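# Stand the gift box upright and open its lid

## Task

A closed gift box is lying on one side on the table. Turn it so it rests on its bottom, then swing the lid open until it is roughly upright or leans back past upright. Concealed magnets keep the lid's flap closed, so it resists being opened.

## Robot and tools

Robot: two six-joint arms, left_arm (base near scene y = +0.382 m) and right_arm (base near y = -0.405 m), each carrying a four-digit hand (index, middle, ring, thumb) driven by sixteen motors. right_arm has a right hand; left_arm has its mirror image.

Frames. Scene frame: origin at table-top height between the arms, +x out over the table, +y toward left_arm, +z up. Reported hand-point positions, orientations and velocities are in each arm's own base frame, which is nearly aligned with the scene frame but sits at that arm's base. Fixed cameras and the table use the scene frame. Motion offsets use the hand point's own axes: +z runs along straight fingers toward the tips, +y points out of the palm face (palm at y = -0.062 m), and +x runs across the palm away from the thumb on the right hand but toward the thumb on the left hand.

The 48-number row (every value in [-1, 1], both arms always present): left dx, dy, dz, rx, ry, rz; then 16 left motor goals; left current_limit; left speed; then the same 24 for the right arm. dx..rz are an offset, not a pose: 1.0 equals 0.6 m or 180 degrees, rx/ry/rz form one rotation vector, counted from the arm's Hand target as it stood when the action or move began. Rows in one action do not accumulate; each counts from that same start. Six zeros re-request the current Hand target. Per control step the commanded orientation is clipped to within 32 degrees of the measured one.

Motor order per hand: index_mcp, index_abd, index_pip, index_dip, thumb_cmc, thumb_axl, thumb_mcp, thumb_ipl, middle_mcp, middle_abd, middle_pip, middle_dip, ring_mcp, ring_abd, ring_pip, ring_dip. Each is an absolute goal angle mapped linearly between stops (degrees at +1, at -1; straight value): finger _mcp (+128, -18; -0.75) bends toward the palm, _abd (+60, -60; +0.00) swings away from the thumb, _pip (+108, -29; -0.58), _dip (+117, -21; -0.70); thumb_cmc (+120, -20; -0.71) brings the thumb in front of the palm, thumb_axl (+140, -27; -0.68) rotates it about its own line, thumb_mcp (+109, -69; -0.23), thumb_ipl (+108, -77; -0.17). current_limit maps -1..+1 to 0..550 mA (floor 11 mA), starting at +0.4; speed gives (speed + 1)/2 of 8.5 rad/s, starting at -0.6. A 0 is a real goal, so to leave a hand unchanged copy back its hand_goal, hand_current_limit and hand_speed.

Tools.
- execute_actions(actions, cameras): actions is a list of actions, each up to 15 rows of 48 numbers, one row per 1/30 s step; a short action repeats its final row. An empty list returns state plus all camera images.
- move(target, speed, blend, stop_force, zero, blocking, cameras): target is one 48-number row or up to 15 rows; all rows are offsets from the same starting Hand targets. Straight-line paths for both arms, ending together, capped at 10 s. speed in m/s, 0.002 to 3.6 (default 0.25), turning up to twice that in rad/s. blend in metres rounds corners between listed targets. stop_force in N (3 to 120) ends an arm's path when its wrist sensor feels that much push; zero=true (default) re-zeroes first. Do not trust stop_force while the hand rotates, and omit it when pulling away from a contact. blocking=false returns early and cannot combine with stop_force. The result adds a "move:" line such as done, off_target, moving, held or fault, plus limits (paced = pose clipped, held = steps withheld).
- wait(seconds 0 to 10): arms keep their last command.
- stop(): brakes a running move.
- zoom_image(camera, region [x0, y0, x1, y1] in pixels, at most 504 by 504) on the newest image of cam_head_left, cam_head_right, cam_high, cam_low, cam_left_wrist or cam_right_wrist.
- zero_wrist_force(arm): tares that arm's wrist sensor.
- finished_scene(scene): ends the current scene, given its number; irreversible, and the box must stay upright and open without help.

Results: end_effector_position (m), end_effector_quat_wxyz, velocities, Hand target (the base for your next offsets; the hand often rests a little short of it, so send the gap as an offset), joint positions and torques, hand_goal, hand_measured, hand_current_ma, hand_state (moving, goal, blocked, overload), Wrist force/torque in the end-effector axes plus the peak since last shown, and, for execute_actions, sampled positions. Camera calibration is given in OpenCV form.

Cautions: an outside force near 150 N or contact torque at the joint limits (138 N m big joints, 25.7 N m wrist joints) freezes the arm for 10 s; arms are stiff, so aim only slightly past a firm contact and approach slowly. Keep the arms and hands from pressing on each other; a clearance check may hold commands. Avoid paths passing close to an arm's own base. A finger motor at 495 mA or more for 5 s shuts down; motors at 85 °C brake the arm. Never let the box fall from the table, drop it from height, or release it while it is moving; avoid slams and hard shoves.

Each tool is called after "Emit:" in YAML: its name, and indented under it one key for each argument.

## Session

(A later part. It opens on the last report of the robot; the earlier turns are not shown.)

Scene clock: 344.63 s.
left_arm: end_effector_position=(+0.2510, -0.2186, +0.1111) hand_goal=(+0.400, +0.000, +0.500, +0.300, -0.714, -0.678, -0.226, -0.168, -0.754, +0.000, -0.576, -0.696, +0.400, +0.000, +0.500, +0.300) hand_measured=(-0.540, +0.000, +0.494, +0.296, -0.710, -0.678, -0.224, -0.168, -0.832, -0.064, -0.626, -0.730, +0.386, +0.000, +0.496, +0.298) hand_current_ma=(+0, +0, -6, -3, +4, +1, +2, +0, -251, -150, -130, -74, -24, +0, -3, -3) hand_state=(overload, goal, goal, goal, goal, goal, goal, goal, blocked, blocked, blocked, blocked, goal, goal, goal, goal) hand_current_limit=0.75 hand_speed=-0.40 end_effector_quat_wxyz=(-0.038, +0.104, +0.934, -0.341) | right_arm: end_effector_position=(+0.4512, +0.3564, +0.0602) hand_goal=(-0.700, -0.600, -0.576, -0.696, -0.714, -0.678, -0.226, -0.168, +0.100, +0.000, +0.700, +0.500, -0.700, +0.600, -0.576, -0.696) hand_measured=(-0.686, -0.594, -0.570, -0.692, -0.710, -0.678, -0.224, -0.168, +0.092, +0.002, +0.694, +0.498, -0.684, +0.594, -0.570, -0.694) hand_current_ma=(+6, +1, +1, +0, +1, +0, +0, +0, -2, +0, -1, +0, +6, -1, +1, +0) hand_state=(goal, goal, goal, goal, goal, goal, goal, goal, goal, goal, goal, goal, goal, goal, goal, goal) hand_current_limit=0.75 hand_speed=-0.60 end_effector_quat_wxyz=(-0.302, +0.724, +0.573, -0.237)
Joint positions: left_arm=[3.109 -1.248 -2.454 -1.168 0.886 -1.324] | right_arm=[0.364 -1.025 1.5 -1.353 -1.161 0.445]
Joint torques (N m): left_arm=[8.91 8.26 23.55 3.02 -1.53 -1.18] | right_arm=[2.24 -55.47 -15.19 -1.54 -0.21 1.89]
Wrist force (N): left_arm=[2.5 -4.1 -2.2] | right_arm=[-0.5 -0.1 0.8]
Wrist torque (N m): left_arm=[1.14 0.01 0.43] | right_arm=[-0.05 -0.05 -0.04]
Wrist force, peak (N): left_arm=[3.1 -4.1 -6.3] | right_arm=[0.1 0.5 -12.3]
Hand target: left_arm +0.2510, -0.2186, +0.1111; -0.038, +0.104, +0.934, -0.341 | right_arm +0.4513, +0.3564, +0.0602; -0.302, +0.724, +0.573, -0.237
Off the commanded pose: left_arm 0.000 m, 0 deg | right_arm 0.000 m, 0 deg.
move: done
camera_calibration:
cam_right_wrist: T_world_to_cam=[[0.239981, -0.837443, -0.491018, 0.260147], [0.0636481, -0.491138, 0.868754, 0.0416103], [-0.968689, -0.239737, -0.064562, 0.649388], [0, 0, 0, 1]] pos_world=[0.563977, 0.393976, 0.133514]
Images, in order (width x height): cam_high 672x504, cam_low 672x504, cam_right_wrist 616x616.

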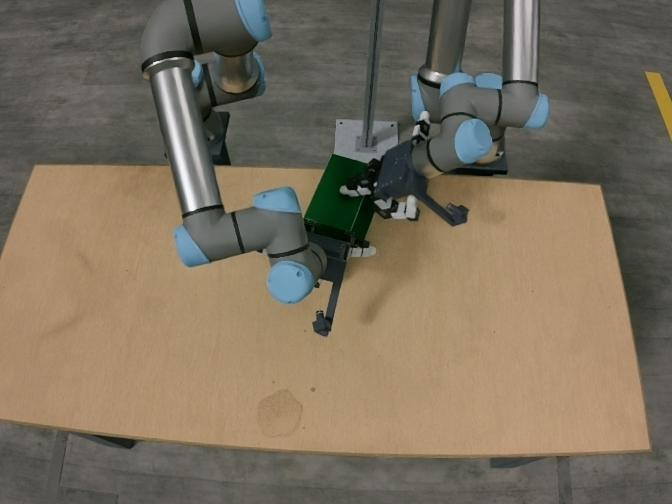

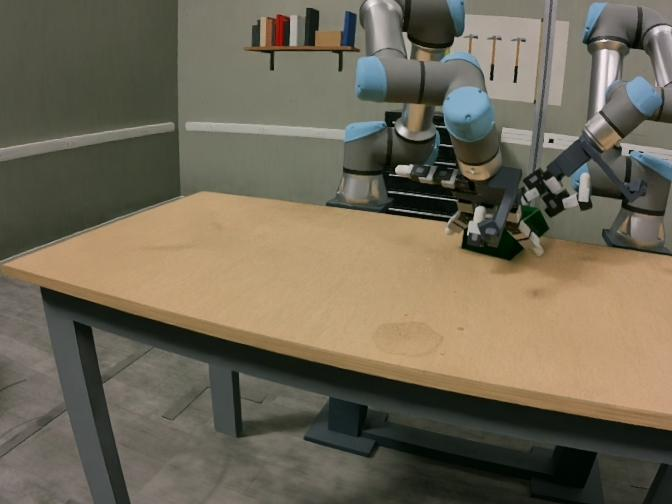

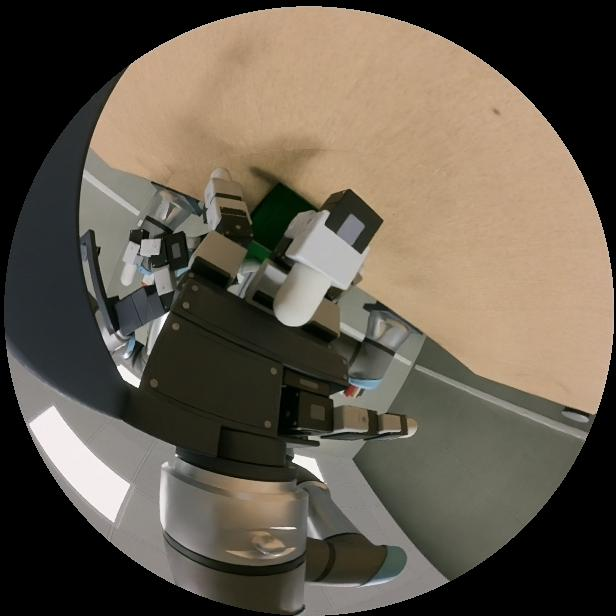

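Emit:
move:
  target:
    - [0,0,0,0,0,0,0.4,0,0.5,0.3,-0.714,-0.678,-0.226,-0.168,-0.754,0,-0.576,-0.696,0.4,0,0.5,0.3,0.75,-0.4,0,0.0589,-0.0589,0,0,0,-0.7,-0.6,-0.576,-0.696,-0.714,-0.678,-0.226,-0.168,0.1,0,0.7,0.5,-0.7,0.6,-0.576,-0.696,0.75,-0.4]
    - [0,0,0,0,0,0,0.4,0,0.5,0.3,-0.714,-0.678,-0.226,-0.168,-0.754,0,-0.576,-0.696,0.4,0,0.5,0.3,0.75,-0.4,0,0.0589,-0.0589,0,0,0,-0.7,0,0.7,0.5,-0.714,-0.678,-0.226,-0.168,0.1,0,0.7,0.5,-0.95,0,-0.576,-0.696,0.75,-0.2]
    - [0,0,0,0,0,0,0.4,0,0.5,0.3,-0.714,-0.678,-0.226,-0.168,-0.754,0,-0.576,-0.696,0.4,0,0.5,0.3,0.75,-0.4,0,0.0589,-0.0589,0,0,0,0.1,0,0.7,0.5,-0.714,-0.678,-0.226,-0.168,0.1,0,0.7,0.5,-0.95,0,-0.576,-0.696,0.75,-0.2]
    - [0,0,0,0,0,0,0.4,0,0.5,0.3,-0.714,-0.678,-0.226,-0.168,-0.754,0,-0.576,-0.696,0.4,0,0.5,0.3,0.75,-0.4,0.0183,0.0907,-0.0271,0,0,0,0.1,0,0.7,0.5,-0.714,-0.678,-0.226,-0.168,0.1,0,0.7,0.5,-0.95,0,-0.576,-0.696,0.75,-0.2]
  speed: 0.12
  cameras: ["cam_high","cam_low","cam_right_wrist"]

Emit:
zoom_image:
  camera: "cam_low"
  region: [430, 150, 590, 290]

Emit:
zoom_image:
  camera: "cam_high"
  region: [280, 140, 420, 280]

Scene clock: 374.37 s.
left_arm: end_effector_position=(+0.2510, -0.2186, +0.1111) hand_goal=(+0.400, +0.000, +0.500, +0.300, -0.714, -0.678, -0.226, -0.168, -0.754, +0.000, -0.576, -0.696, +0.400, +0.000, +0.500, +0.300) hand_measured=(-0.540, +0.000, +0.494, +0.296, -0.710, -0.678, -0.224, -0.168, -0.832, -0.064, -0.626, -0.730, +0.386, +0.000, +0.496, +0.298) hand_current_ma=(+0, +0, -6, -3, +4, +1, +2, +0, -251, -150, -130, -74, -24, +0, -3, -3) hand_state=(overload, goal, goal, goal, goal, goal, goal, goal, blocked, blocked, blocked, blocked, goal, goal, goal, goal) hand_current_limit=0.75 hand_speed=-0.40 end_effector_quat_wxyz=(-0.038, +0.104, +0.934, -0.341) | right_arm: end_effector_position=(+0.5024, +0.3556, +0.0333) hand_goal=(+0.100, +0.000, +0.700, +0.500, -0.714, -0.678, -0.226, -0.168, +0.100, +0.000, +0.700, +0.500, -0.950, +0.000, -0.576, -0.696) hand_measured=(+0.094, -0.002, +0.694, +0.498, -0.710, -0.678, -0.224, -0.168, +0.092, +0.002, +0.694, +0.498, -0.932, +0.002, -0.570, -0.694) hand_current_ma=(-1, +0, -1, +0, +1, +0, +0, +0, -2, +0, -1, +0, +8, +0, +1, +0) hand_state=(goal, goal, goal, goal, goal, goal, goal, goal, goal, goal, goal, goal, goal, goal, goal, goal) hand_current_limit=0.75 hand_speed=-0.20 end_effector_quat_wxyz=(-0.302, +0.724, +0.573, -0.237)
Joint positions: left_arm=[3.109 -1.248 -2.454 -1.168 0.886 -1.324] | right_arm=[0.336 -0.902 1.367 -1.334 -1.178 0.422]
Joint torques (N m): left_arm=[9.18 7.96 23.36 2.94 -0.1 -1.03] | right_arm=[10.48 -38.37 -27.25 -2.66 3.22 1.91]
Wrist force (N): left_arm=[2.5 -4.3 -2.4] | right_arm=[-0.1 0.0 0.5]
Wrist torque (N m): left_arm=[1.14 0.00 0.44] | right_arm=[0.02 -0.09 -0.03]
Wrist force, peak (N): left_arm=[2.4 -4.2 -2.7] | right_arm=[-0.5 -1.1 0.8]
Hand target: left_arm +0.2510, -0.2186, +0.1111; -0.038, +0.104, +0.934, -0.341 | right_arm +0.5024, +0.3556, +0.0331; -0.302, +0.724, +0.573, -0.237
Off the commanded pose: left_arm 0.000 m, 0 deg | right_arm 0.000 m, 0 deg.
move: done
camera_calibration:
cam_right_wrist: T_world_to_cam=[[0.239986, -0.837477, -0.490957, 0.23401], [0.0636319, -0.491078, 0.868788, 0.0613175], [-0.968689, -0.239737, -0.0645617, 0.69696], [0, 0, 0, 1]] pos_world=[0.615077, 0.393177, 0.106614]
Images, in order (width x height): cam_high 672x504, cam_low 672x504, cam_right_wrist 616x616.

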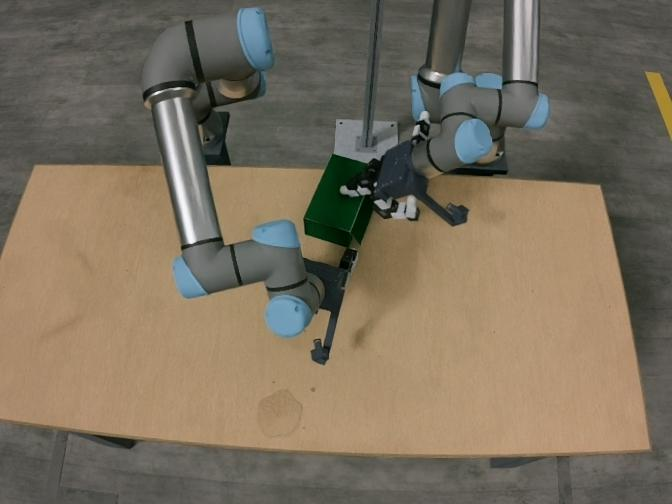

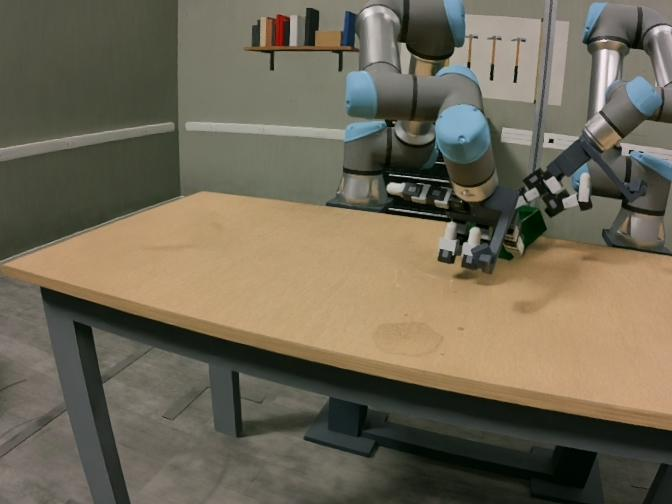

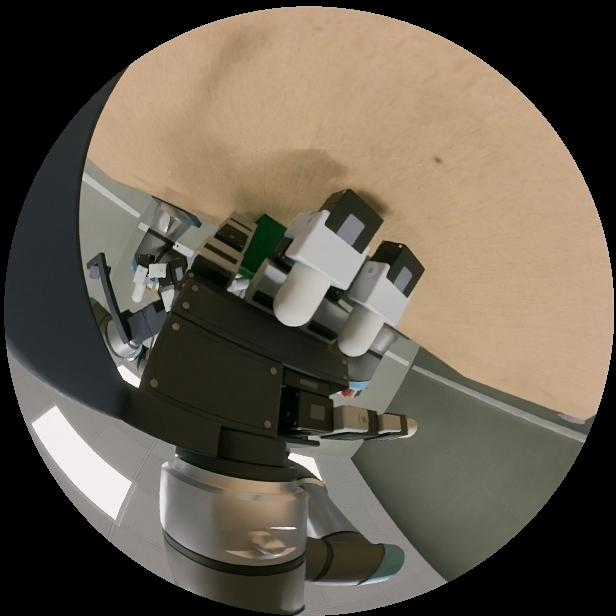

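Scaled by 3.150 from the camera's 672x504 image, which has a finer 960x720 frame.

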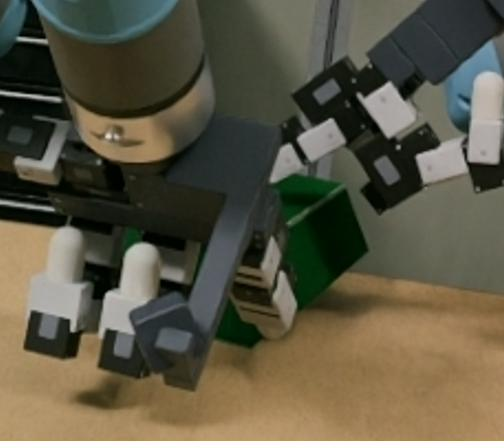

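Scaled by 3.600 from the camera's 672x504 image, which has a finer 960x720 frame.

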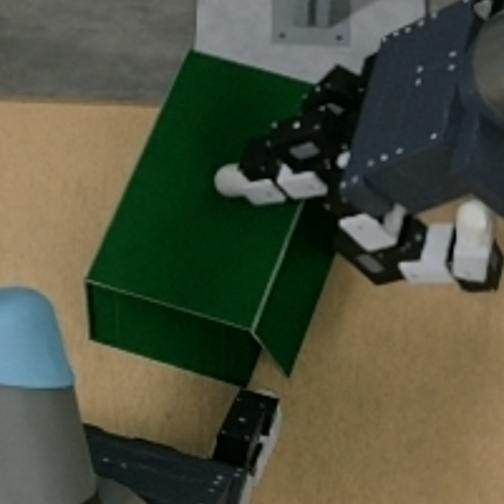

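Emit:
move:
  target: [0,0,0,0,0,0,0.4,0,0.5,0.3,-0.714,-0.678,-0.226,-0.168,-0.754,0,-0.576,-0.696,0.4,0,0.5,0.3,0.75,-0.4,0,-0.0719,0.0719,0,0,0,0.1,0,0.7,0.5,-0.714,-0.678,-0.226,-0.168,0.1,0,0.7,0.5,-0.95,0,-0.576,-0.696,0.75,-0.2]
  speed: 0.06
  stop_force: 4

Emit:
move:
  target:
    - [0,-0.0643,-0.0766,0,0,0,0.4,0,0.5,0.3,-0.714,-0.678,-0.226,-0.168,-0.754,0,-0.576,-0.696,0.4,0,0.5,0.3,0.75,-0.4,0,0,0,0,0,0,0.1,0,0.7,0.5,-0.714,-0.678,-0.226,-0.168,0.1,0,0.7,0.5,-0.95,0,-0.576,-0.696,0.75,-0.2]
    - [0,0.1274,-0.2374,0,0,0,0.4,0,0.5,0.3,-0.714,-0.678,-0.226,-0.168,-0.754,0,-0.576,-0.696,0.4,0,0.5,0.3,0.75,-0.4,0,0,0,0,0,0,0.1,0,0.7,0.5,-0.714,-0.678,-0.226,-0.168,0.1,0,0.7,0.5,-0.95,0,-0.576,-0.696,0.75,-0.2]
  speed: 0.2
  blend: 0.02
  cameras: ["cam_high","cam_low"]

Emit:
zoom_image:
  camera: "cam_low"
  region: [430, 150, 590, 290]

Emit:
zoom_image:
  camera: "cam_high"
  region: [280, 140, 420, 280]

Scene clock: 386.67 s.
left_arm: end_effector_position=(+0.2510, -0.2186, +0.1111) hand_goal=(+0.400, +0.000, +0.500, +0.300, -0.714, -0.678, -0.226, -0.168, -0.754, +0.000, -0.576, -0.696, +0.400, +0.000, +0.500, +0.300) hand_measured=(-0.540, +0.000, +0.494, +0.296, -0.710, -0.678, -0.224, -0.168, -0.832, -0.070, -0.626, -0.730, +0.386, +0.000, +0.496, +0.298) hand_current_ma=(+0, +0, -6, -3, +4, +1, +2, +0, -251, -165, -130, -74, -24, +0, -3, -3) hand_state=(overload, goal, goal, goal, goal, goal, goal, goal, blocked, blocked, blocked, blocked, goal, goal, goal, goal) hand_current_limit=0.75 hand_speed=-0.40 end_effector_quat_wxyz=(-0.038, +0.104, +0.934, -0.341) | right_arm: end_effector_position=(+0.4647, +0.3645, +0.0332) hand_goal=(+0.100, +0.000, +0.700, +0.500, -0.714, -0.678, -0.226, -0.168, +0.100, +0.000, +0.700, +0.500, -0.950, +0.000, -0.576, -0.696) hand_measured=(+0.094, -0.002, +0.694, +0.498, -0.710, -0.678, -0.224, -0.168, +0.092, +0.002, +0.694, +0.498, -0.930, +0.002, -0.568, -0.694) hand_current_ma=(-1, +0, -1, +0, +1, +0, +0, +0, -2, +0, -1, +0, +11, +0, +2, +0) hand_state=(goal, goal, goal, goal, goal, goal, goal, goal, goal, goal, goal, goal, blocked, goal, goal, goal) hand_current_limit=0.75 hand_speed=-0.20 end_effector_quat_wxyz=(-0.302, +0.724, +0.573, -0.238)
Joint positions: left_arm=[3.109 -1.248 -2.454 -1.168 0.886 -1.324] | right_arm=[0.368 -0.961 1.472 -1.39 -1.158 0.448]
Joint torques (N m): left_arm=[9.15 8.26 23.67 3.11 0.84 -0.89] | right_arm=[-8.98 -36.45 -27.13 0.46 -2.28 -1.59]
Wrist force (N): left_arm=[3.3 -3.8 -2.7] | right_arm=[0.0 0.2 0.7]
Wrist torque (N m): left_arm=[1.20 0.16 0.49] | right_arm=[0.02 -0.12 0.10]
Wrist force, peak (N): left_arm=[4.2 -4.2 -3.0] | right_arm=[0.7 3.4 -1.4]
Hand target: left_arm +0.2510, -0.2186, +0.1111; -0.038, +0.104, +0.934, -0.341 | right_arm +0.4647, +0.3645, +0.0332; -0.302, +0.724, +0.573, -0.238 (not the last commanded pose)
Off the commanded pose: left_arm 0.000 m, 0 deg | right_arm 0.022 m, 0 deg.
move: contact (right_arm)

Scene clock: 388.43 s.
left_arm: end_effector_position=(+0.2842, -0.0722, +0.1709) hand_goal=(+0.400, +0.000, +0.500, +0.300, -0.714, -0.678, -0.226, -0.168, -0.754, +0.000, -0.576, -0.696, +0.400, +0.000, +0.500, +0.300) hand_measured=(-0.534, +0.000, +0.494, +0.296, -0.710, -0.678, -0.224, -0.168, -0.750, -0.002, -0.576, -0.698, +0.386, +0.000, +0.496, +0.298) hand_current_ma=(+0, +0, -6, -3, +4, +1, +2, +0, +6, -2, +0, -3, -24, +0, -3, -3) hand_state=(overload, goal, goal, goal, goal, goal, goal, goal, goal, goal, goal, goal, goal, goal, goal, goal) hand_current_limit=0.75 hand_speed=-0.40 end_effector_quat_wxyz=(-0.038, +0.104, +0.934, -0.341) | right_arm: end_effector_position=(+0.4647, +0.3645, +0.0332) hand_goal=(+0.100, +0.000, +0.700, +0.500, -0.714, -0.678, -0.226, -0.168, +0.100, +0.000, +0.700, +0.500, -0.950, +0.000, -0.576, -0.696) hand_measured=(+0.094, -0.002, +0.694, +0.498, -0.710, -0.678, -0.224, -0.168, +0.092, +0.002, +0.694, +0.498, -0.930, +0.002, -0.568, -0.694) hand_current_ma=(-1, +0, -1, +0, +1, +0, +0, +0, -2, +0, -1, +0, +11, +0, +2, +0) hand_state=(goal, goal, goal, goal, goal, goal, goal, goal, goal, goal, goal, goal, blocked, goal, goal, goal) hand_current_limit=0.75 hand_speed=-0.20 end_effector_quat_wxyz=(-0.302, +0.724, +0.573, -0.238)
Joint positions: left_arm=[3.576 -1.157 -2.255 -1.775 1.036 -0.781] | right_arm=[0.368 -0.961 1.472 -1.39 -1.158 0.448]
Joint torques (N m): left_arm=[13.04 -1.96 30.17 0.38 1.53 0.99] | right_arm=[-7.81 -37.03 -24.41 0.68 -2.11 -1.43]
Wrist force (N): left_arm=[1.3 0.0 0.7] | right_arm=[0.2 0.4 0.1]
Wrist torque (N m): left_arm=[0.48 -0.14 0.11] | right_arm=[0.01 -0.03 0.15]
Wrist force, peak (N): left_arm=[3.6 -3.9 -2.7] | right_arm=[0.0 0.8 0.2]
Hand target: left_arm +0.2842, -0.0721, +0.1709; -0.038, +0.104, +0.934, -0.341 | right_arm +0.4647, +0.3645, +0.0332; -0.302, +0.724, +0.573, -0.238
Off the commanded pose: left_arm 0.000 m, 0 deg | right_arm 0.000 m, 0 deg.
move: done
Images, in order (width x height): cam_high 672x504, cam_low 672x504.

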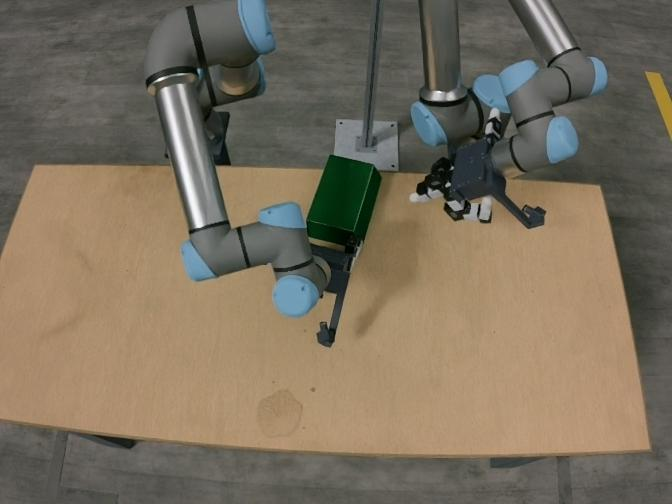

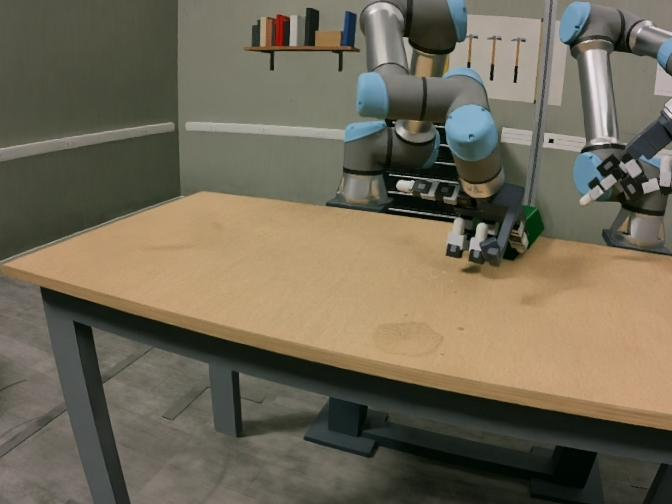

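Scaled by 3.150 from the camera's 672x504 image, which has a finer 960x720 frame.

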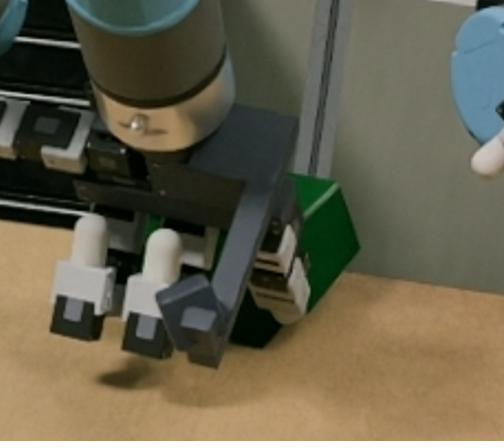

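Scaled by 3.600 from the camera's 672x504 image, which has a finer 960x720 frame.

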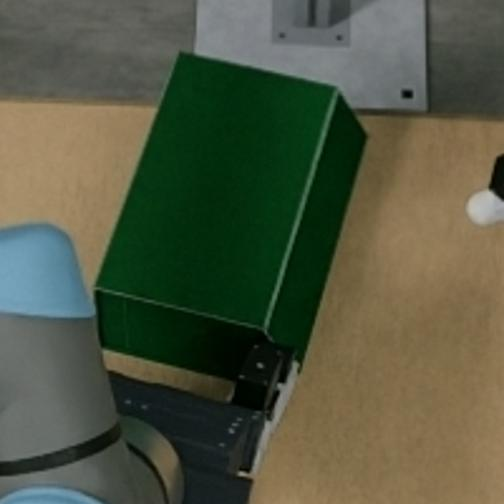

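Emit:
move:
  target: [0,0,0,0,0,0,0.4,0,0.5,0.3,-0.714,-0.678,-0.226,-0.168,-0.754,0,-0.576,-0.696,0.4,0,0.5,0.3,0.75,-0.4,0,-0.0471,-0.0471,0,0,0,0.1,0,0.7,0.5,-0.714,-0.678,-0.226,-0.168,0.1,0,0.7,0.5,-0.95,0,-0.576,-0.696,0.75,-0.2]
  speed: 0.06
  cameras: ["cam_high","cam_low"]

Emit:
zoom_image:
  camera: "cam_low"
  region: [430, 150, 590, 290]

Emit:
zoom_image:
  camera: "cam_high"
  region: [280, 140, 420, 280]

Scene clock: 393.23 s.
left_arm: end_effector_position=(+0.2842, -0.0721, +0.1709) hand_goal=(+0.400, +0.000, +0.500, +0.300, -0.714, -0.678, -0.226, -0.168, -0.754, +0.000, -0.576, -0.696, +0.400, +0.000, +0.500, +0.300) hand_measured=(-0.534, +0.000, +0.494, +0.296, -0.710, -0.678, -0.224, -0.168, -0.750, -0.002, -0.576, -0.698, +0.386, +0.000, +0.496, +0.298) hand_current_ma=(+0, +0, -6, -3, +4, +1, +2, +0, +6, -2, +0, -3, -24, +0, -3, -3) hand_state=(overload, goal, goal, goal, goal, goal, goal, goal, goal, goal, goal, goal, goal, goal, goal, goal) hand_current_limit=0.75 hand_speed=-0.40 end_effector_quat_wxyz=(-0.038, +0.104, +0.934, -0.341) | right_arm: end_effector_position=(+0.4648, +0.3644, +0.0730) hand_goal=(+0.100, +0.000, +0.700, +0.500, -0.714, -0.678, -0.226, -0.168, +0.100, +0.000, +0.700, +0.500, -0.950, +0.000, -0.576, -0.696) hand_measured=(+0.094, -0.002, +0.694, +0.498, -0.710, -0.678, -0.224, -0.168, +0.092, +0.002, +0.694, +0.498, -0.930, +0.002, -0.568, -0.694) hand_current_ma=(-1, +0, -1, +0, +1, +0, +0, +0, -2, +0, -1, +0, +11, +0, +2, +0) hand_state=(goal, goal, goal, goal, goal, goal, goal, goal, goal, goal, goal, goal, blocked, goal, goal, goal) hand_current_limit=0.75 hand_speed=-0.20 end_effector_quat_wxyz=(-0.302, +0.724, +0.573, -0.238)
Joint positions: left_arm=[3.576 -1.157 -2.255 -1.775 1.036 -0.781] | right_arm=[0.368 -1.004 1.43 -1.305 -1.158 0.448]
Joint torques (N m): left_arm=[12.64 -2.67 30.34 0.45 1.52 1.43] | right_arm=[-9.77 -57.23 -28.05 0.59 -2.03 -1.55]
Wrist force (N): left_arm=[1.4 0.3 0.4] | right_arm=[-0.1 0.1 0.9]
Wrist torque (N m): left_arm=[0.54 -0.16 0.11] | right_arm=[-0.08 -0.05 0.12]
Wrist force, peak (N): left_arm=[1.6 0.2 0.6] | right_arm=[0.3 1.4 1.2]
Hand target: left_arm +0.2842, -0.0721, +0.1709; -0.038, +0.104, +0.934, -0.341 | right_arm +0.4648, +0.3644, +0.0731; -0.302, +0.724, +0.573, -0.238
Off the commanded pose: left_arm 0.000 m, 0 deg | right_arm 0.000 m, 0 deg.
move: done
Images, in order (width x height): cam_high 672x504, cam_low 672x504.

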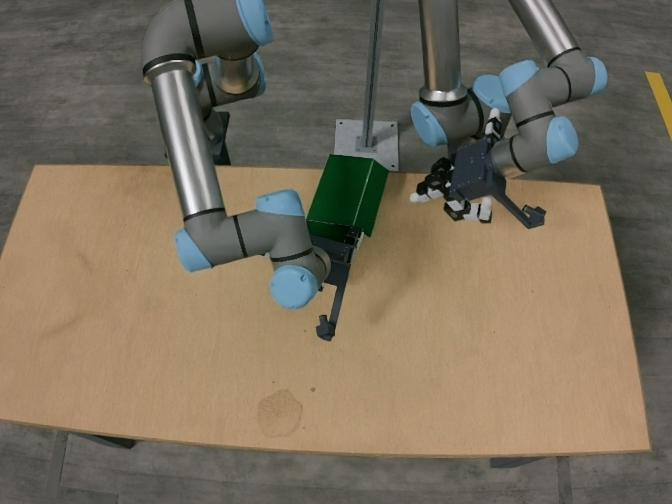

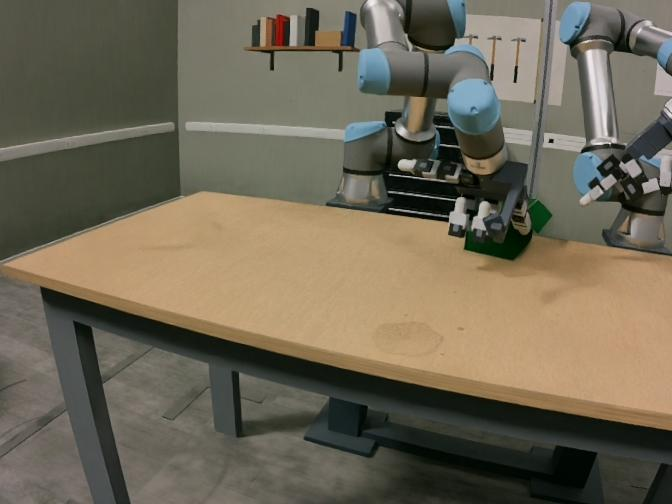

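Scaled by 3.150 from the camera's 672x504 image, which has a finer 960x720 frame.

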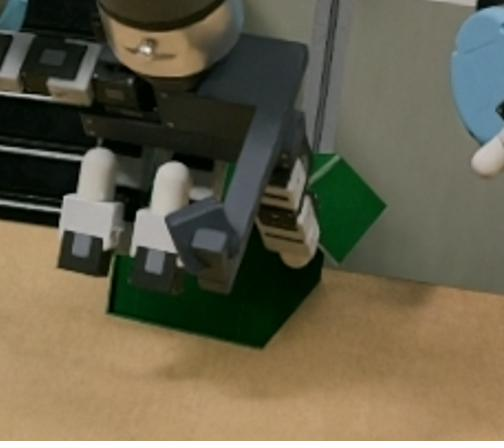

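Scaled by 3.600 from the camera's 672x504 image, which has a finer 960x720 frame.

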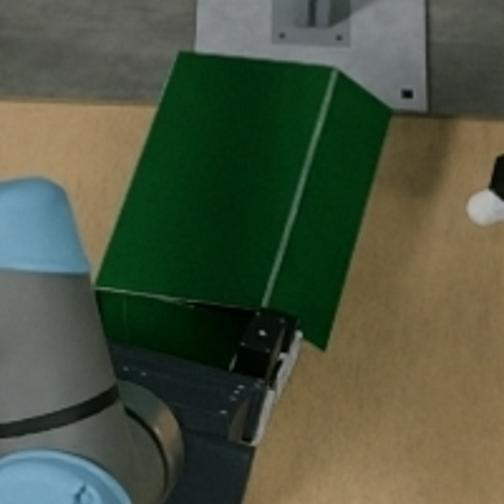

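Emit:
move:
  target:
    - [0,0,0,0,0,0,0.4,0,0.5,0.3,-0.714,-0.678,-0.226,-0.168,-0.754,0,-0.576,-0.696,0.4,0,0.5,0.3,0.75,-0.4,-0.0383,-0.0471,-0.0471,0,0,0,0.1,0,0.7,0.5,-0.714,-0.678,-0.226,-0.168,0.1,0,0.7,0.5,-0.95,0,-0.576,-0.696,0.75,-0.2]
    - [0,0,0,0,0,0,0.4,0,0.5,0.3,-0.714,-0.678,-0.226,-0.168,-0.754,0,-0.576,-0.696,0.4,0,0.5,0.3,0.75,-0.4,-0.0967,-0.0943,-0.0589,0,0,0,0.1,0,0.7,0.5,-0.714,-0.678,-0.226,-0.168,0.1,0,0.7,0.5,-0.95,0,-0.576,-0.696,0.75,-0.2]
    - [0,0,0,0,0,0,0.4,0,0.5,0.3,-0.714,-0.678,-0.226,-0.168,-0.754,0,-0.576,-0.696,0.4,0,0.5,0.3,0.75,-0.4,-0.1633,-0.1061,-0.0707,0,0,0,0.1,0,0.7,0.5,-0.714,-0.678,-0.226,-0.168,0.1,0,0.7,0.5,-0.95,0,-0.576,-0.696,0.75,-0.2]
    - [0,0,0,0,0,0,0.4,0,0.5,0.3,-0.714,-0.678,-0.226,-0.168,-0.754,0,-0.576,-0.696,0.4,0,0.5,0.3,0.75,-0.4,-0.23,-0.1061,-0.0707,0,0,0,0.1,0,0.7,0.5,-0.714,-0.678,-0.226,-0.168,0.1,0,0.7,0.5,-0.95,0,-0.576,-0.696,0.75,-0.2]
  speed: 0.08
  blend: 0.01
  cameras: ["cam_high","cam_low","cam_head_right"]

Emit:
zoom_image:
  camera: "cam_low"
  region: [430, 150, 590, 290]

Emit:
zoom_image:
  camera: "cam_high"
  region: [280, 140, 420, 280]

Scene clock: 408.30 s.
left_arm: end_effector_position=(+0.2842, -0.0721, +0.1709) hand_goal=(+0.400, +0.000, +0.500, +0.300, -0.714, -0.678, -0.226, -0.168, -0.754, +0.000, -0.576, -0.696, +0.400, +0.000, +0.500, +0.300) hand_measured=(-0.534, +0.000, +0.494, +0.296, -0.710, -0.678, -0.224, -0.168, -0.750, -0.002, -0.576, -0.698, +0.386, +0.000, +0.496, +0.298) hand_current_ma=(+0, +0, -6, -3, +4, +1, +2, +0, +6, -2, +0, -3, -24, +0, -3, -3) hand_state=(overload, goal, goal, goal, goal, goal, goal, goal, goal, goal, goal, goal, goal, goal, goal, goal) hand_current_limit=0.75 hand_speed=-0.40 end_effector_quat_wxyz=(-0.038, +0.104, +0.934, -0.341) | right_arm: end_effector_position=(+0.4187, +0.2335, +0.1479) hand_goal=(+0.100, +0.000, +0.700, +0.500, -0.714, -0.678, -0.226, -0.168, +0.100, +0.000, +0.700, +0.500, -0.950, +0.000, -0.576, -0.696) hand_measured=(+0.094, -0.002, +0.694, +0.498, -0.710, -0.678, -0.224, -0.168, +0.092, +0.002, +0.694, +0.498, -0.930, +0.002, -0.568, -0.694) hand_current_ma=(-1, +0, -1, +0, +1, +0, +0, +0, -2, +0, -1, +0, +11, +0, +2, +0) hand_state=(goal, goal, goal, goal, goal, goal, goal, goal, goal, goal, goal, goal, blocked, goal, goal, goal) hand_current_limit=0.75 hand_speed=-0.20 end_effector_quat_wxyz=(-0.302, +0.724, +0.573, -0.238)
Joint positions: left_arm=[3.576 -1.157 -2.255 -1.775 1.036 -0.781] | right_arm=[0.181 -1.297 1.645 -1.176 -1.281 0.298]
Joint torques (N m): left_arm=[11.99 -1.68 30.55 0.51 1.25 1.32] | right_arm=[-8.4 -44.56 -13.75 -1.2 -2.23 -1.82]
Wrist force (N): left_arm=[1.3 0.0 0.6] | right_arm=[-0.4 -0.1 0.6]
Wrist torque (N m): left_arm=[0.49 -0.13 0.11] | right_arm=[-0.07 0.04 0.08]
Wrist force, peak (N): left_arm=[1.6 0.2 0.8] | right_arm=[0.4 0.6 1.6]
Hand target: left_arm +0.2842, -0.0721, +0.1709; -0.038, +0.104, +0.934, -0.341 | right_arm +0.4186, +0.2334, +0.1479; -0.302, +0.724, +0.573, -0.238
Off the commanded pose: left_arm 0.000 m, 0 deg | right_arm 0.000 m, 0 deg.
move: done
Images, in order (width x height): cam_head_right 672x504, cam_high 672x504, cam_low 672x504.

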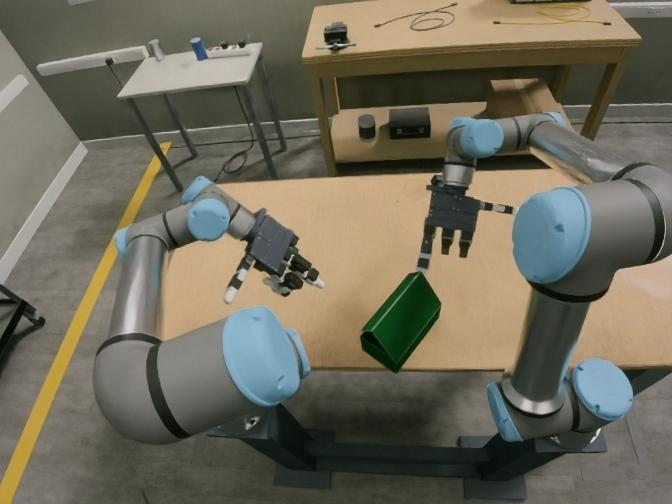

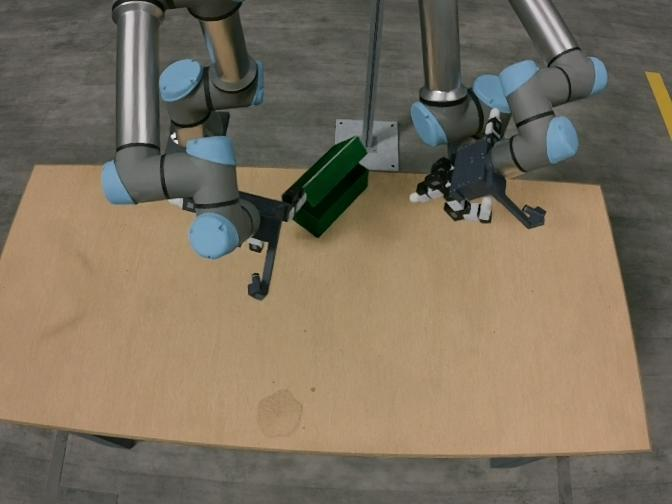

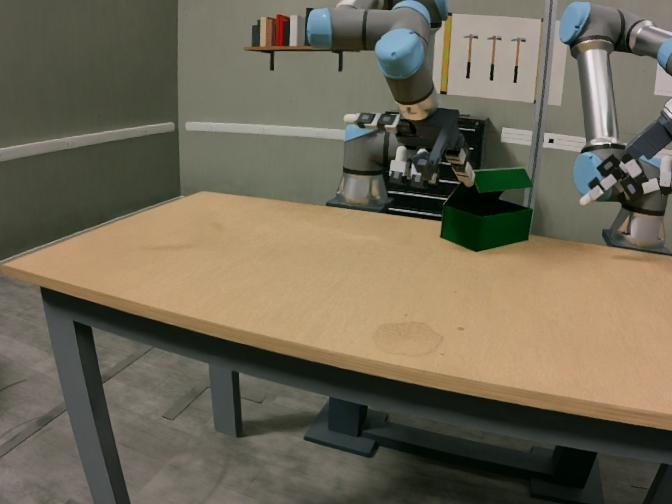

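Scaled by 3.150 from the camera's 672x504 image, which has a finer 960x720 frame.

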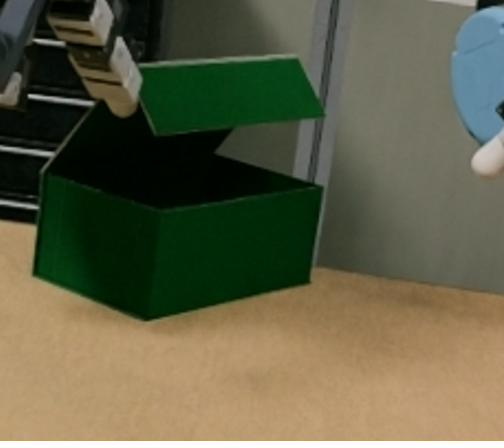

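Scaled by 3.600 from the camera's 672x504 image, which has a finer 960x720 frame.

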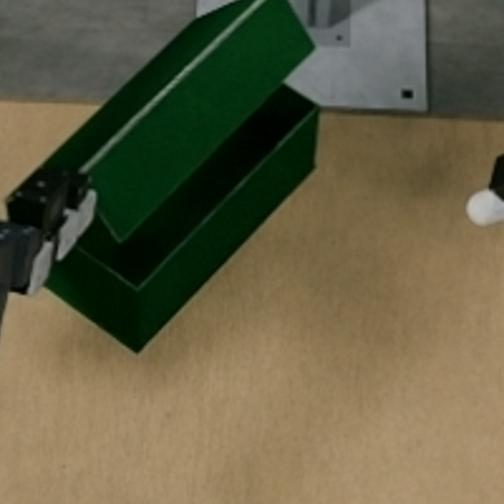

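Emit:
move:
  target:
    - [0,0,0,0,0,0,0.4,0,0.5,0.3,-0.714,-0.678,-0.226,-0.168,-0.754,0,-0.576,-0.696,0.4,0,0.5,0.3,0.75,-0.4,-0.092,-0.0452,0.0452,0,0.0864,0.0864,0.1,0,0.7,0.5,-0.714,-0.678,-0.226,-0.168,0.1,0,0.7,0.5,-0.95,0,-0.576,-0.696,0.75,-0.2]
    - [0,0,0,0,0,0,0.4,0,0.5,0.3,-0.714,-0.678,-0.226,-0.168,-0.754,0,-0.576,-0.696,0.4,0,0.5,0.3,0.75,-0.4,-0.047,-0.1214,0.1214,0,0.0864,0.0864,0.1,0,0.7,0.5,-0.714,-0.678,-0.226,-0.168,0.1,0,0.7,0.5,-0.95,0,-0.576,-0.696,0.75,-0.2]
    - [0,0,0,0,0,0,0.4,0,0.5,0.3,-0.714,-0.678,-0.226,-0.168,-0.754,0,-0.576,-0.696,0.4,0,0.5,0.3,0.75,-0.4,-0.0931,-0.1551,0.1151,0,0.0864,0.0864,0.1,0,0.7,0.5,-0.714,-0.678,-0.226,-0.168,0.1,0,0.7,0.5,-0.95,0,-0.576,-0.696,0.75,-0.2]
    - [0,0,0,0,0,0,0.4,0,0.5,0.3,-0.714,-0.678,-0.226,-0.168,-0.754,0,-0.576,-0.696,0.4,0,0.5,0.3,0.75,-0.4,-0.1438,-0.1772,0.1229,0,0.0864,0.0864,0.1,0,0.7,0.5,-0.714,-0.678,-0.226,-0.168,0.1,0,0.7,0.5,-0.95,0,-0.576,-0.696,0.75,-0.2]
    - [0,0,0,0,0,0,0.4,0,0.5,0.3,-0.714,-0.678,-0.226,-0.168,-0.754,0,-0.576,-0.696,0.4,0,0.5,0.3,0.75,-0.4,-0.1899,-0.1847,0.1424,0,0.0864,0.0864,0.1,0,0.7,0.5,-0.714,-0.678,-0.226,-0.168,0.1,0,0.7,0.5,-0.95,0,-0.576,-0.696,0.75,-0.2]
  speed: [0.12,0.08,0.08,0.08,0.08]
  blend: 0.005
  cameras: ["cam_high","cam_low","cam_head_right"]

Emit:
zoom_image:
  camera: "cam_low"
  region: [430, 150, 590, 290]

Emit:
zoom_image:
  camera: "cam_high"
  region: [270, 120, 410, 260]

Scene clock: 441.77 s.
left_arm: end_effector_position=(+0.2842, -0.0721, +0.1709) hand_goal=(+0.400, +0.000, +0.500, +0.300, -0.714, -0.678, -0.226, -0.168, -0.754, +0.000, -0.576, -0.696, +0.400, +0.000, +0.500, +0.300) hand_measured=(-0.534, +0.000, +0.494, +0.296, -0.710, -0.678, -0.224, -0.168, -0.750, -0.002, -0.576, -0.698, +0.386, +0.000, +0.496, +0.298) hand_current_ma=(+0, +0, -6, -3, +4, +1, +2, +0, +6, -2, +0, -3, -24, +0, -3, -3) hand_state=(overload, goal, goal, goal, goal, goal, goal, goal, goal, goal, goal, goal, goal, goal, goal, goal) hand_current_limit=0.75 hand_speed=-0.40 end_effector_quat_wxyz=(-0.038, +0.104, +0.934, -0.341) | right_arm: end_effector_position=(+0.2575, +0.1543, +0.1660) hand_goal=(+0.100, +0.000, +0.700, +0.500, -0.714, -0.678, -0.226, -0.168, +0.100, +0.000, +0.700, +0.500, -0.950, +0.000, -0.576, -0.696) hand_measured=(+0.094, -0.002, +0.694, +0.498, -0.710, -0.678, -0.224, -0.168, +0.092, +0.002, +0.694, +0.498, -0.934, +0.010, -0.572, -0.694) hand_current_ma=(-1, +0, -1, +0, +1, +0, +0, +0, -2, +0, -1, +0, +7, +2, +0, +0) hand_state=(goal, goal, goal, goal, goal, goal, goal, goal, goal, goal, goal, goal, goal, goal, goal, goal) hand_current_limit=0.75 hand_speed=-0.20 end_effector_quat_wxyz=(-0.341, +0.820, +0.425, -0.176)
Joint positions: left_arm=[3.576 -1.157 -2.255 -1.775 1.036 -0.781] | right_arm=[-0.057 -1.81 2.128 -1.182 -1.185 0.414]
Joint torques (N m): left_arm=[12.15 -1.72 29.7 0.56 1.17 1.32] | right_arm=[-11.49 -21 -12.59 0.43 -2.45 -1.69]
Wrist force (N): left_arm=[1.2 0.1 0.8] | right_arm=[-0.2 -0.3 0.4]
Wrist torque (N m): left_arm=[0.49 -0.12 0.09] | right_arm=[0.02 -0.01 0.13]
Wrist force, peak (N): left_arm=[1.6 0.4 0.9] | right_arm=[-1.1 0.8 0.2]
Hand target: left_arm +0.2842, -0.0721, +0.1709; -0.038, +0.104, +0.934, -0.341 | right_arm +0.2575, +0.1543, +0.1660; -0.341, +0.820, +0.425, -0.176
Off the commanded pose: left_arm 0.000 m, 0 deg | right_arm 0.000 m, 0 deg.
move: done
Images, in order (width x height): cam_head_right 672x504, cam_high 672x504, cam_low 672x504.

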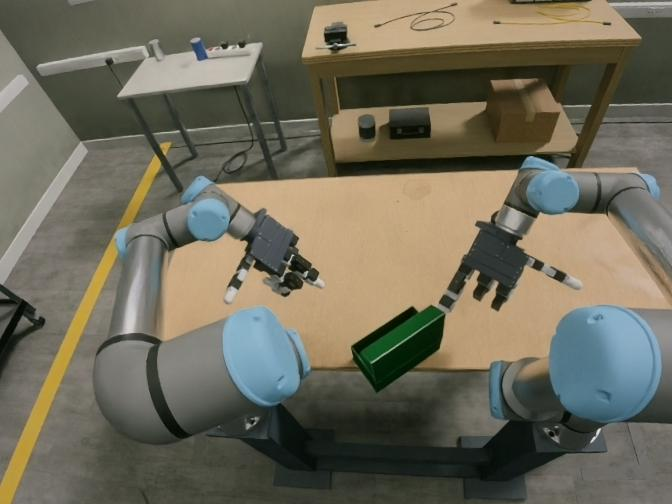

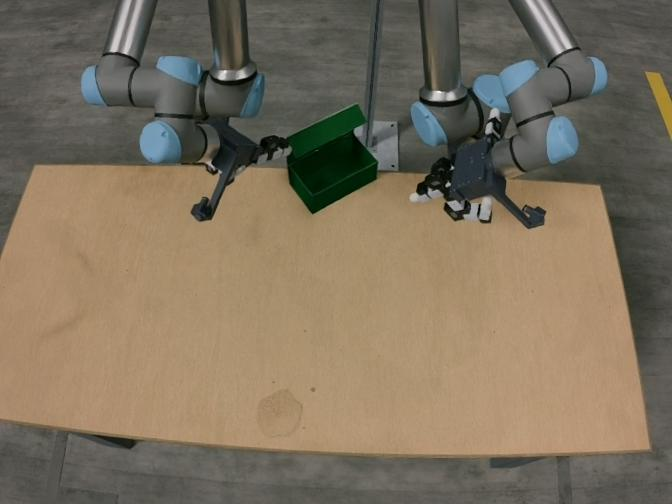

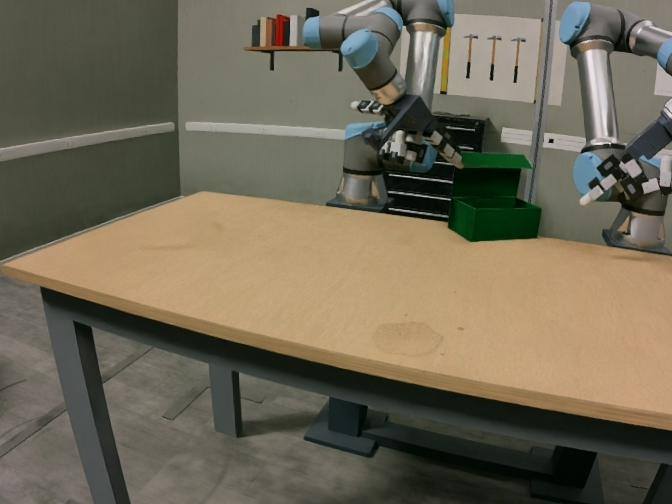

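Scaled by 3.150 from the camera's 672x504 image, which has a finer 960x720 frame.

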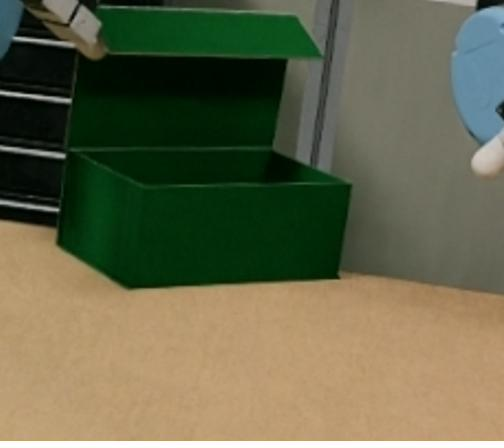

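Scaled by 3.600 from the camera's 672x504 image, which has a finer 960x720 frame.

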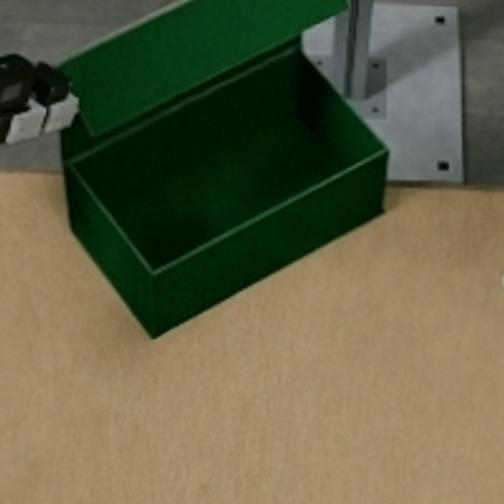

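Emit:
move:
  target:
    - [0.0947,-0.292,0.2033,0,0,0,0.4,0,0.5,0.3,-0.714,-0.678,-0.226,-0.168,-0.754,0,-0.576,-0.696,0.4,0,0.5,0.3,0.75,-0.4,0,0,0,0,0,0,0.1,0,0.7,0.5,-0.714,-0.678,-0.226,-0.168,0.1,0,0.7,0.5,-0.95,0,-0.576,-0.696,0.75,-0.2]
    - [0.0947,-0.187,0.3285,0,0,0,0.4,0,0.5,0.3,-0.714,-0.678,-0.226,-0.168,-0.754,0,-0.576,-0.696,0.4,0,0.5,0.3,0.75,-0.4,0,0,0,0,0,0,0.1,0,0.7,0.5,-0.714,-0.678,-0.226,-0.168,0.1,0,0.7,0.5,-0.95,0,-0.576,-0.696,0.75,-0.2]
    - [0.0562,-0.1552,0.3018,0,0,0,0.4,0,0.5,0.3,-0.714,-0.678,-0.226,-0.168,-0.754,0,-0.576,-0.696,0.4,0,0.5,0.3,0.75,-0.4,0,0,0,0,0,0,0.1,0,0.7,0.5,-0.714,-0.678,-0.226,-0.168,0.1,0,0.7,0.5,-0.95,0,-0.576,-0.696,0.75,-0.2]
  speed: [0.25,0.1,0.05]
  cameras: ["cam_high","cam_low","cam_head_right"]

Emit:
zoom_image:
  camera: "cam_low"
  region: [430, 150, 590, 290]

Emit:
zoom_image:
  camera: "cam_high"
  region: [270, 100, 430, 240]

Scene clock: 464.10 s.
left_arm: end_effector_position=(+0.2098, -0.2479, +0.0923) hand_goal=(+0.400, +0.000, +0.500, +0.300, -0.714, -0.678, -0.226, -0.168, -0.754, +0.000, -0.576, -0.696, +0.400, +0.000, +0.500, +0.300) hand_measured=(-0.430, +0.000, +0.504, +0.296, -0.710, -0.678, -0.224, -0.168, -0.748, -0.002, -0.576, -0.698, +0.386, +0.000, +0.496, +0.298) hand_current_ma=(+0, -1, +5, -3, +5, +1, +2, +0, +7, -2, +0, -3, -24, +0, -3, -3) hand_state=(overload, goal, goal, goal, goal, goal, goal, goal, goal, goal, goal, goal, goal, goal, goal, goal) hand_current_limit=0.75 hand_speed=-0.40 end_effector_quat_wxyz=(-0.038, +0.104, +0.934, -0.341) | right_arm: end_effector_position=(+0.2575, +0.1543, +0.1660) hand_goal=(+0.100, +0.000, +0.700, +0.500, -0.714, -0.678, -0.226, -0.168, +0.100, +0.000, +0.700, +0.500, -0.950, +0.000, -0.576, -0.696) hand_measured=(+0.094, -0.002, +0.694, +0.498, -0.710, -0.678, -0.224, -0.168, +0.092, +0.002, +0.694, +0.498, -0.934, +0.002, -0.572, -0.694) hand_current_ma=(-1, +0, -1, +0, +1, +0, +0, +0, -2, +0, -1, +0, +6, +0, +0, +0) hand_state=(goal, goal, goal, goal, goal, goal, goal, goal, goal, goal, goal, goal, goal, goal, goal, goal) hand_current_limit=0.75 hand_speed=-0.20 end_effector_quat_wxyz=(-0.341, +0.820, +0.425, -0.176)
Joint positions: left_arm=[2.993 -1.232 -2.55 -0.992 0.874 -1.474] | right_arm=[-0.057 -1.811 2.128 -1.182 -1.185 0.414]
Joint torques (N m): left_arm=[11.54 -2.83 28.08 1.71 -0.6 1.18] | right_arm=[-8.75 -23.85 -12.71 0.49 -1.39 -1.78]
Wrist force (N): left_arm=[1.3 -1.3 0.1] | right_arm=[-0.4 -0.3 0.6]
Wrist torque (N m): left_arm=[0.53 -0.02 -0.05] | right_arm=[0.00 -0.03 0.10]
Wrist force, peak (N): left_arm=[0.1 -32.7 -32.3] | right_arm=[-0.5 -0.7 1.0]
Hand target: left_arm +0.2098, -0.2479, +0.0923; -0.038, +0.104, +0.934, -0.341 | right_arm +0.2575, +0.1543, +0.1660; -0.341, +0.820, +0.425, -0.176
Off the commanded pose: left_arm 0.000 m, 0 deg | right_arm 0.000 m, 0 deg.
move: done
Images, in order (width x height): cam_head_right 672x504, cam_high 672x504, cam_low 672x504.

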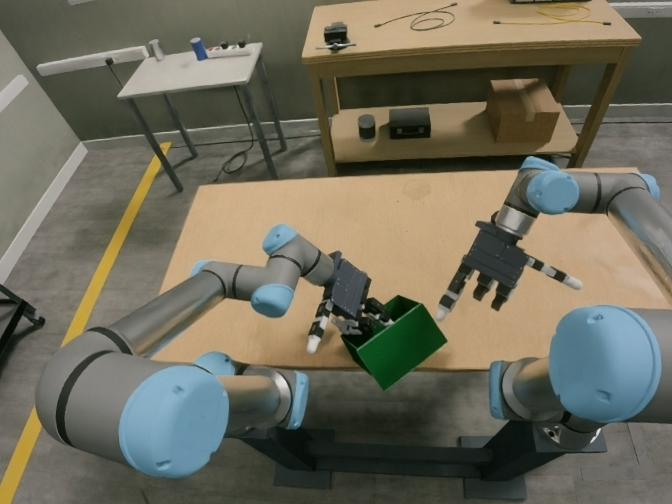

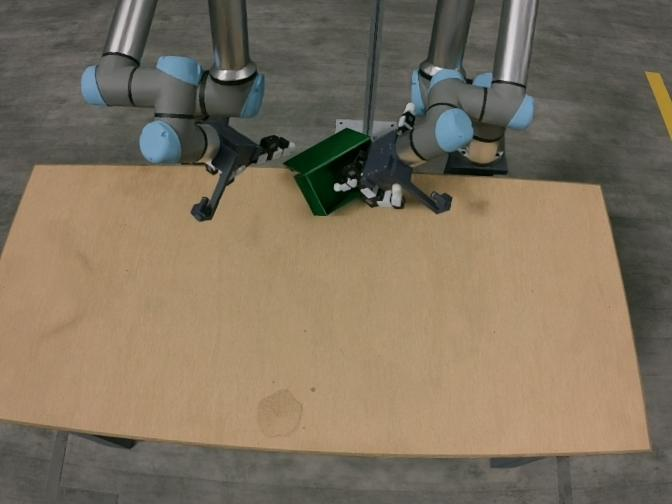

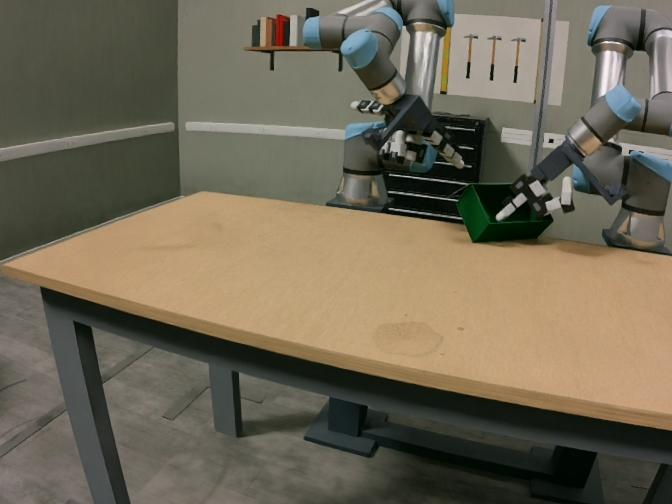

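Scaled by 3.150 from the camera's 672x504 image, which has a finer 960x720 frame.

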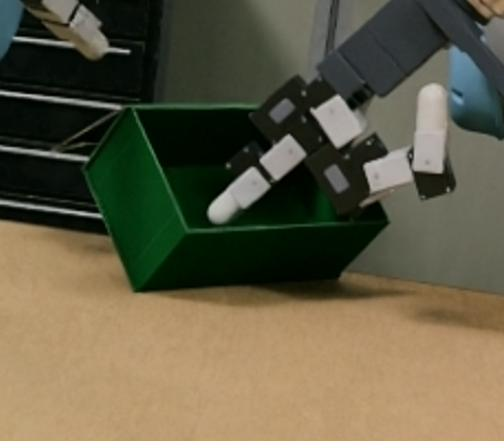

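Scaled by 3.150 from the camera's 672x504 image, which has a finer 960x720 frame.

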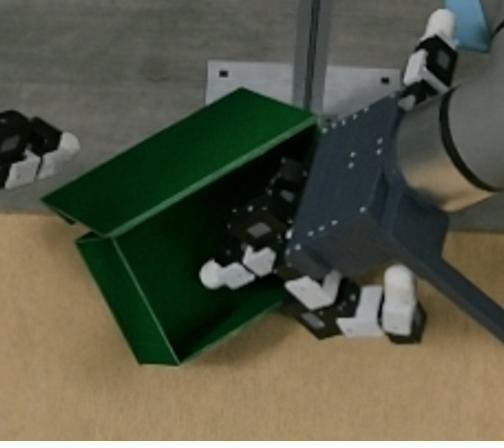

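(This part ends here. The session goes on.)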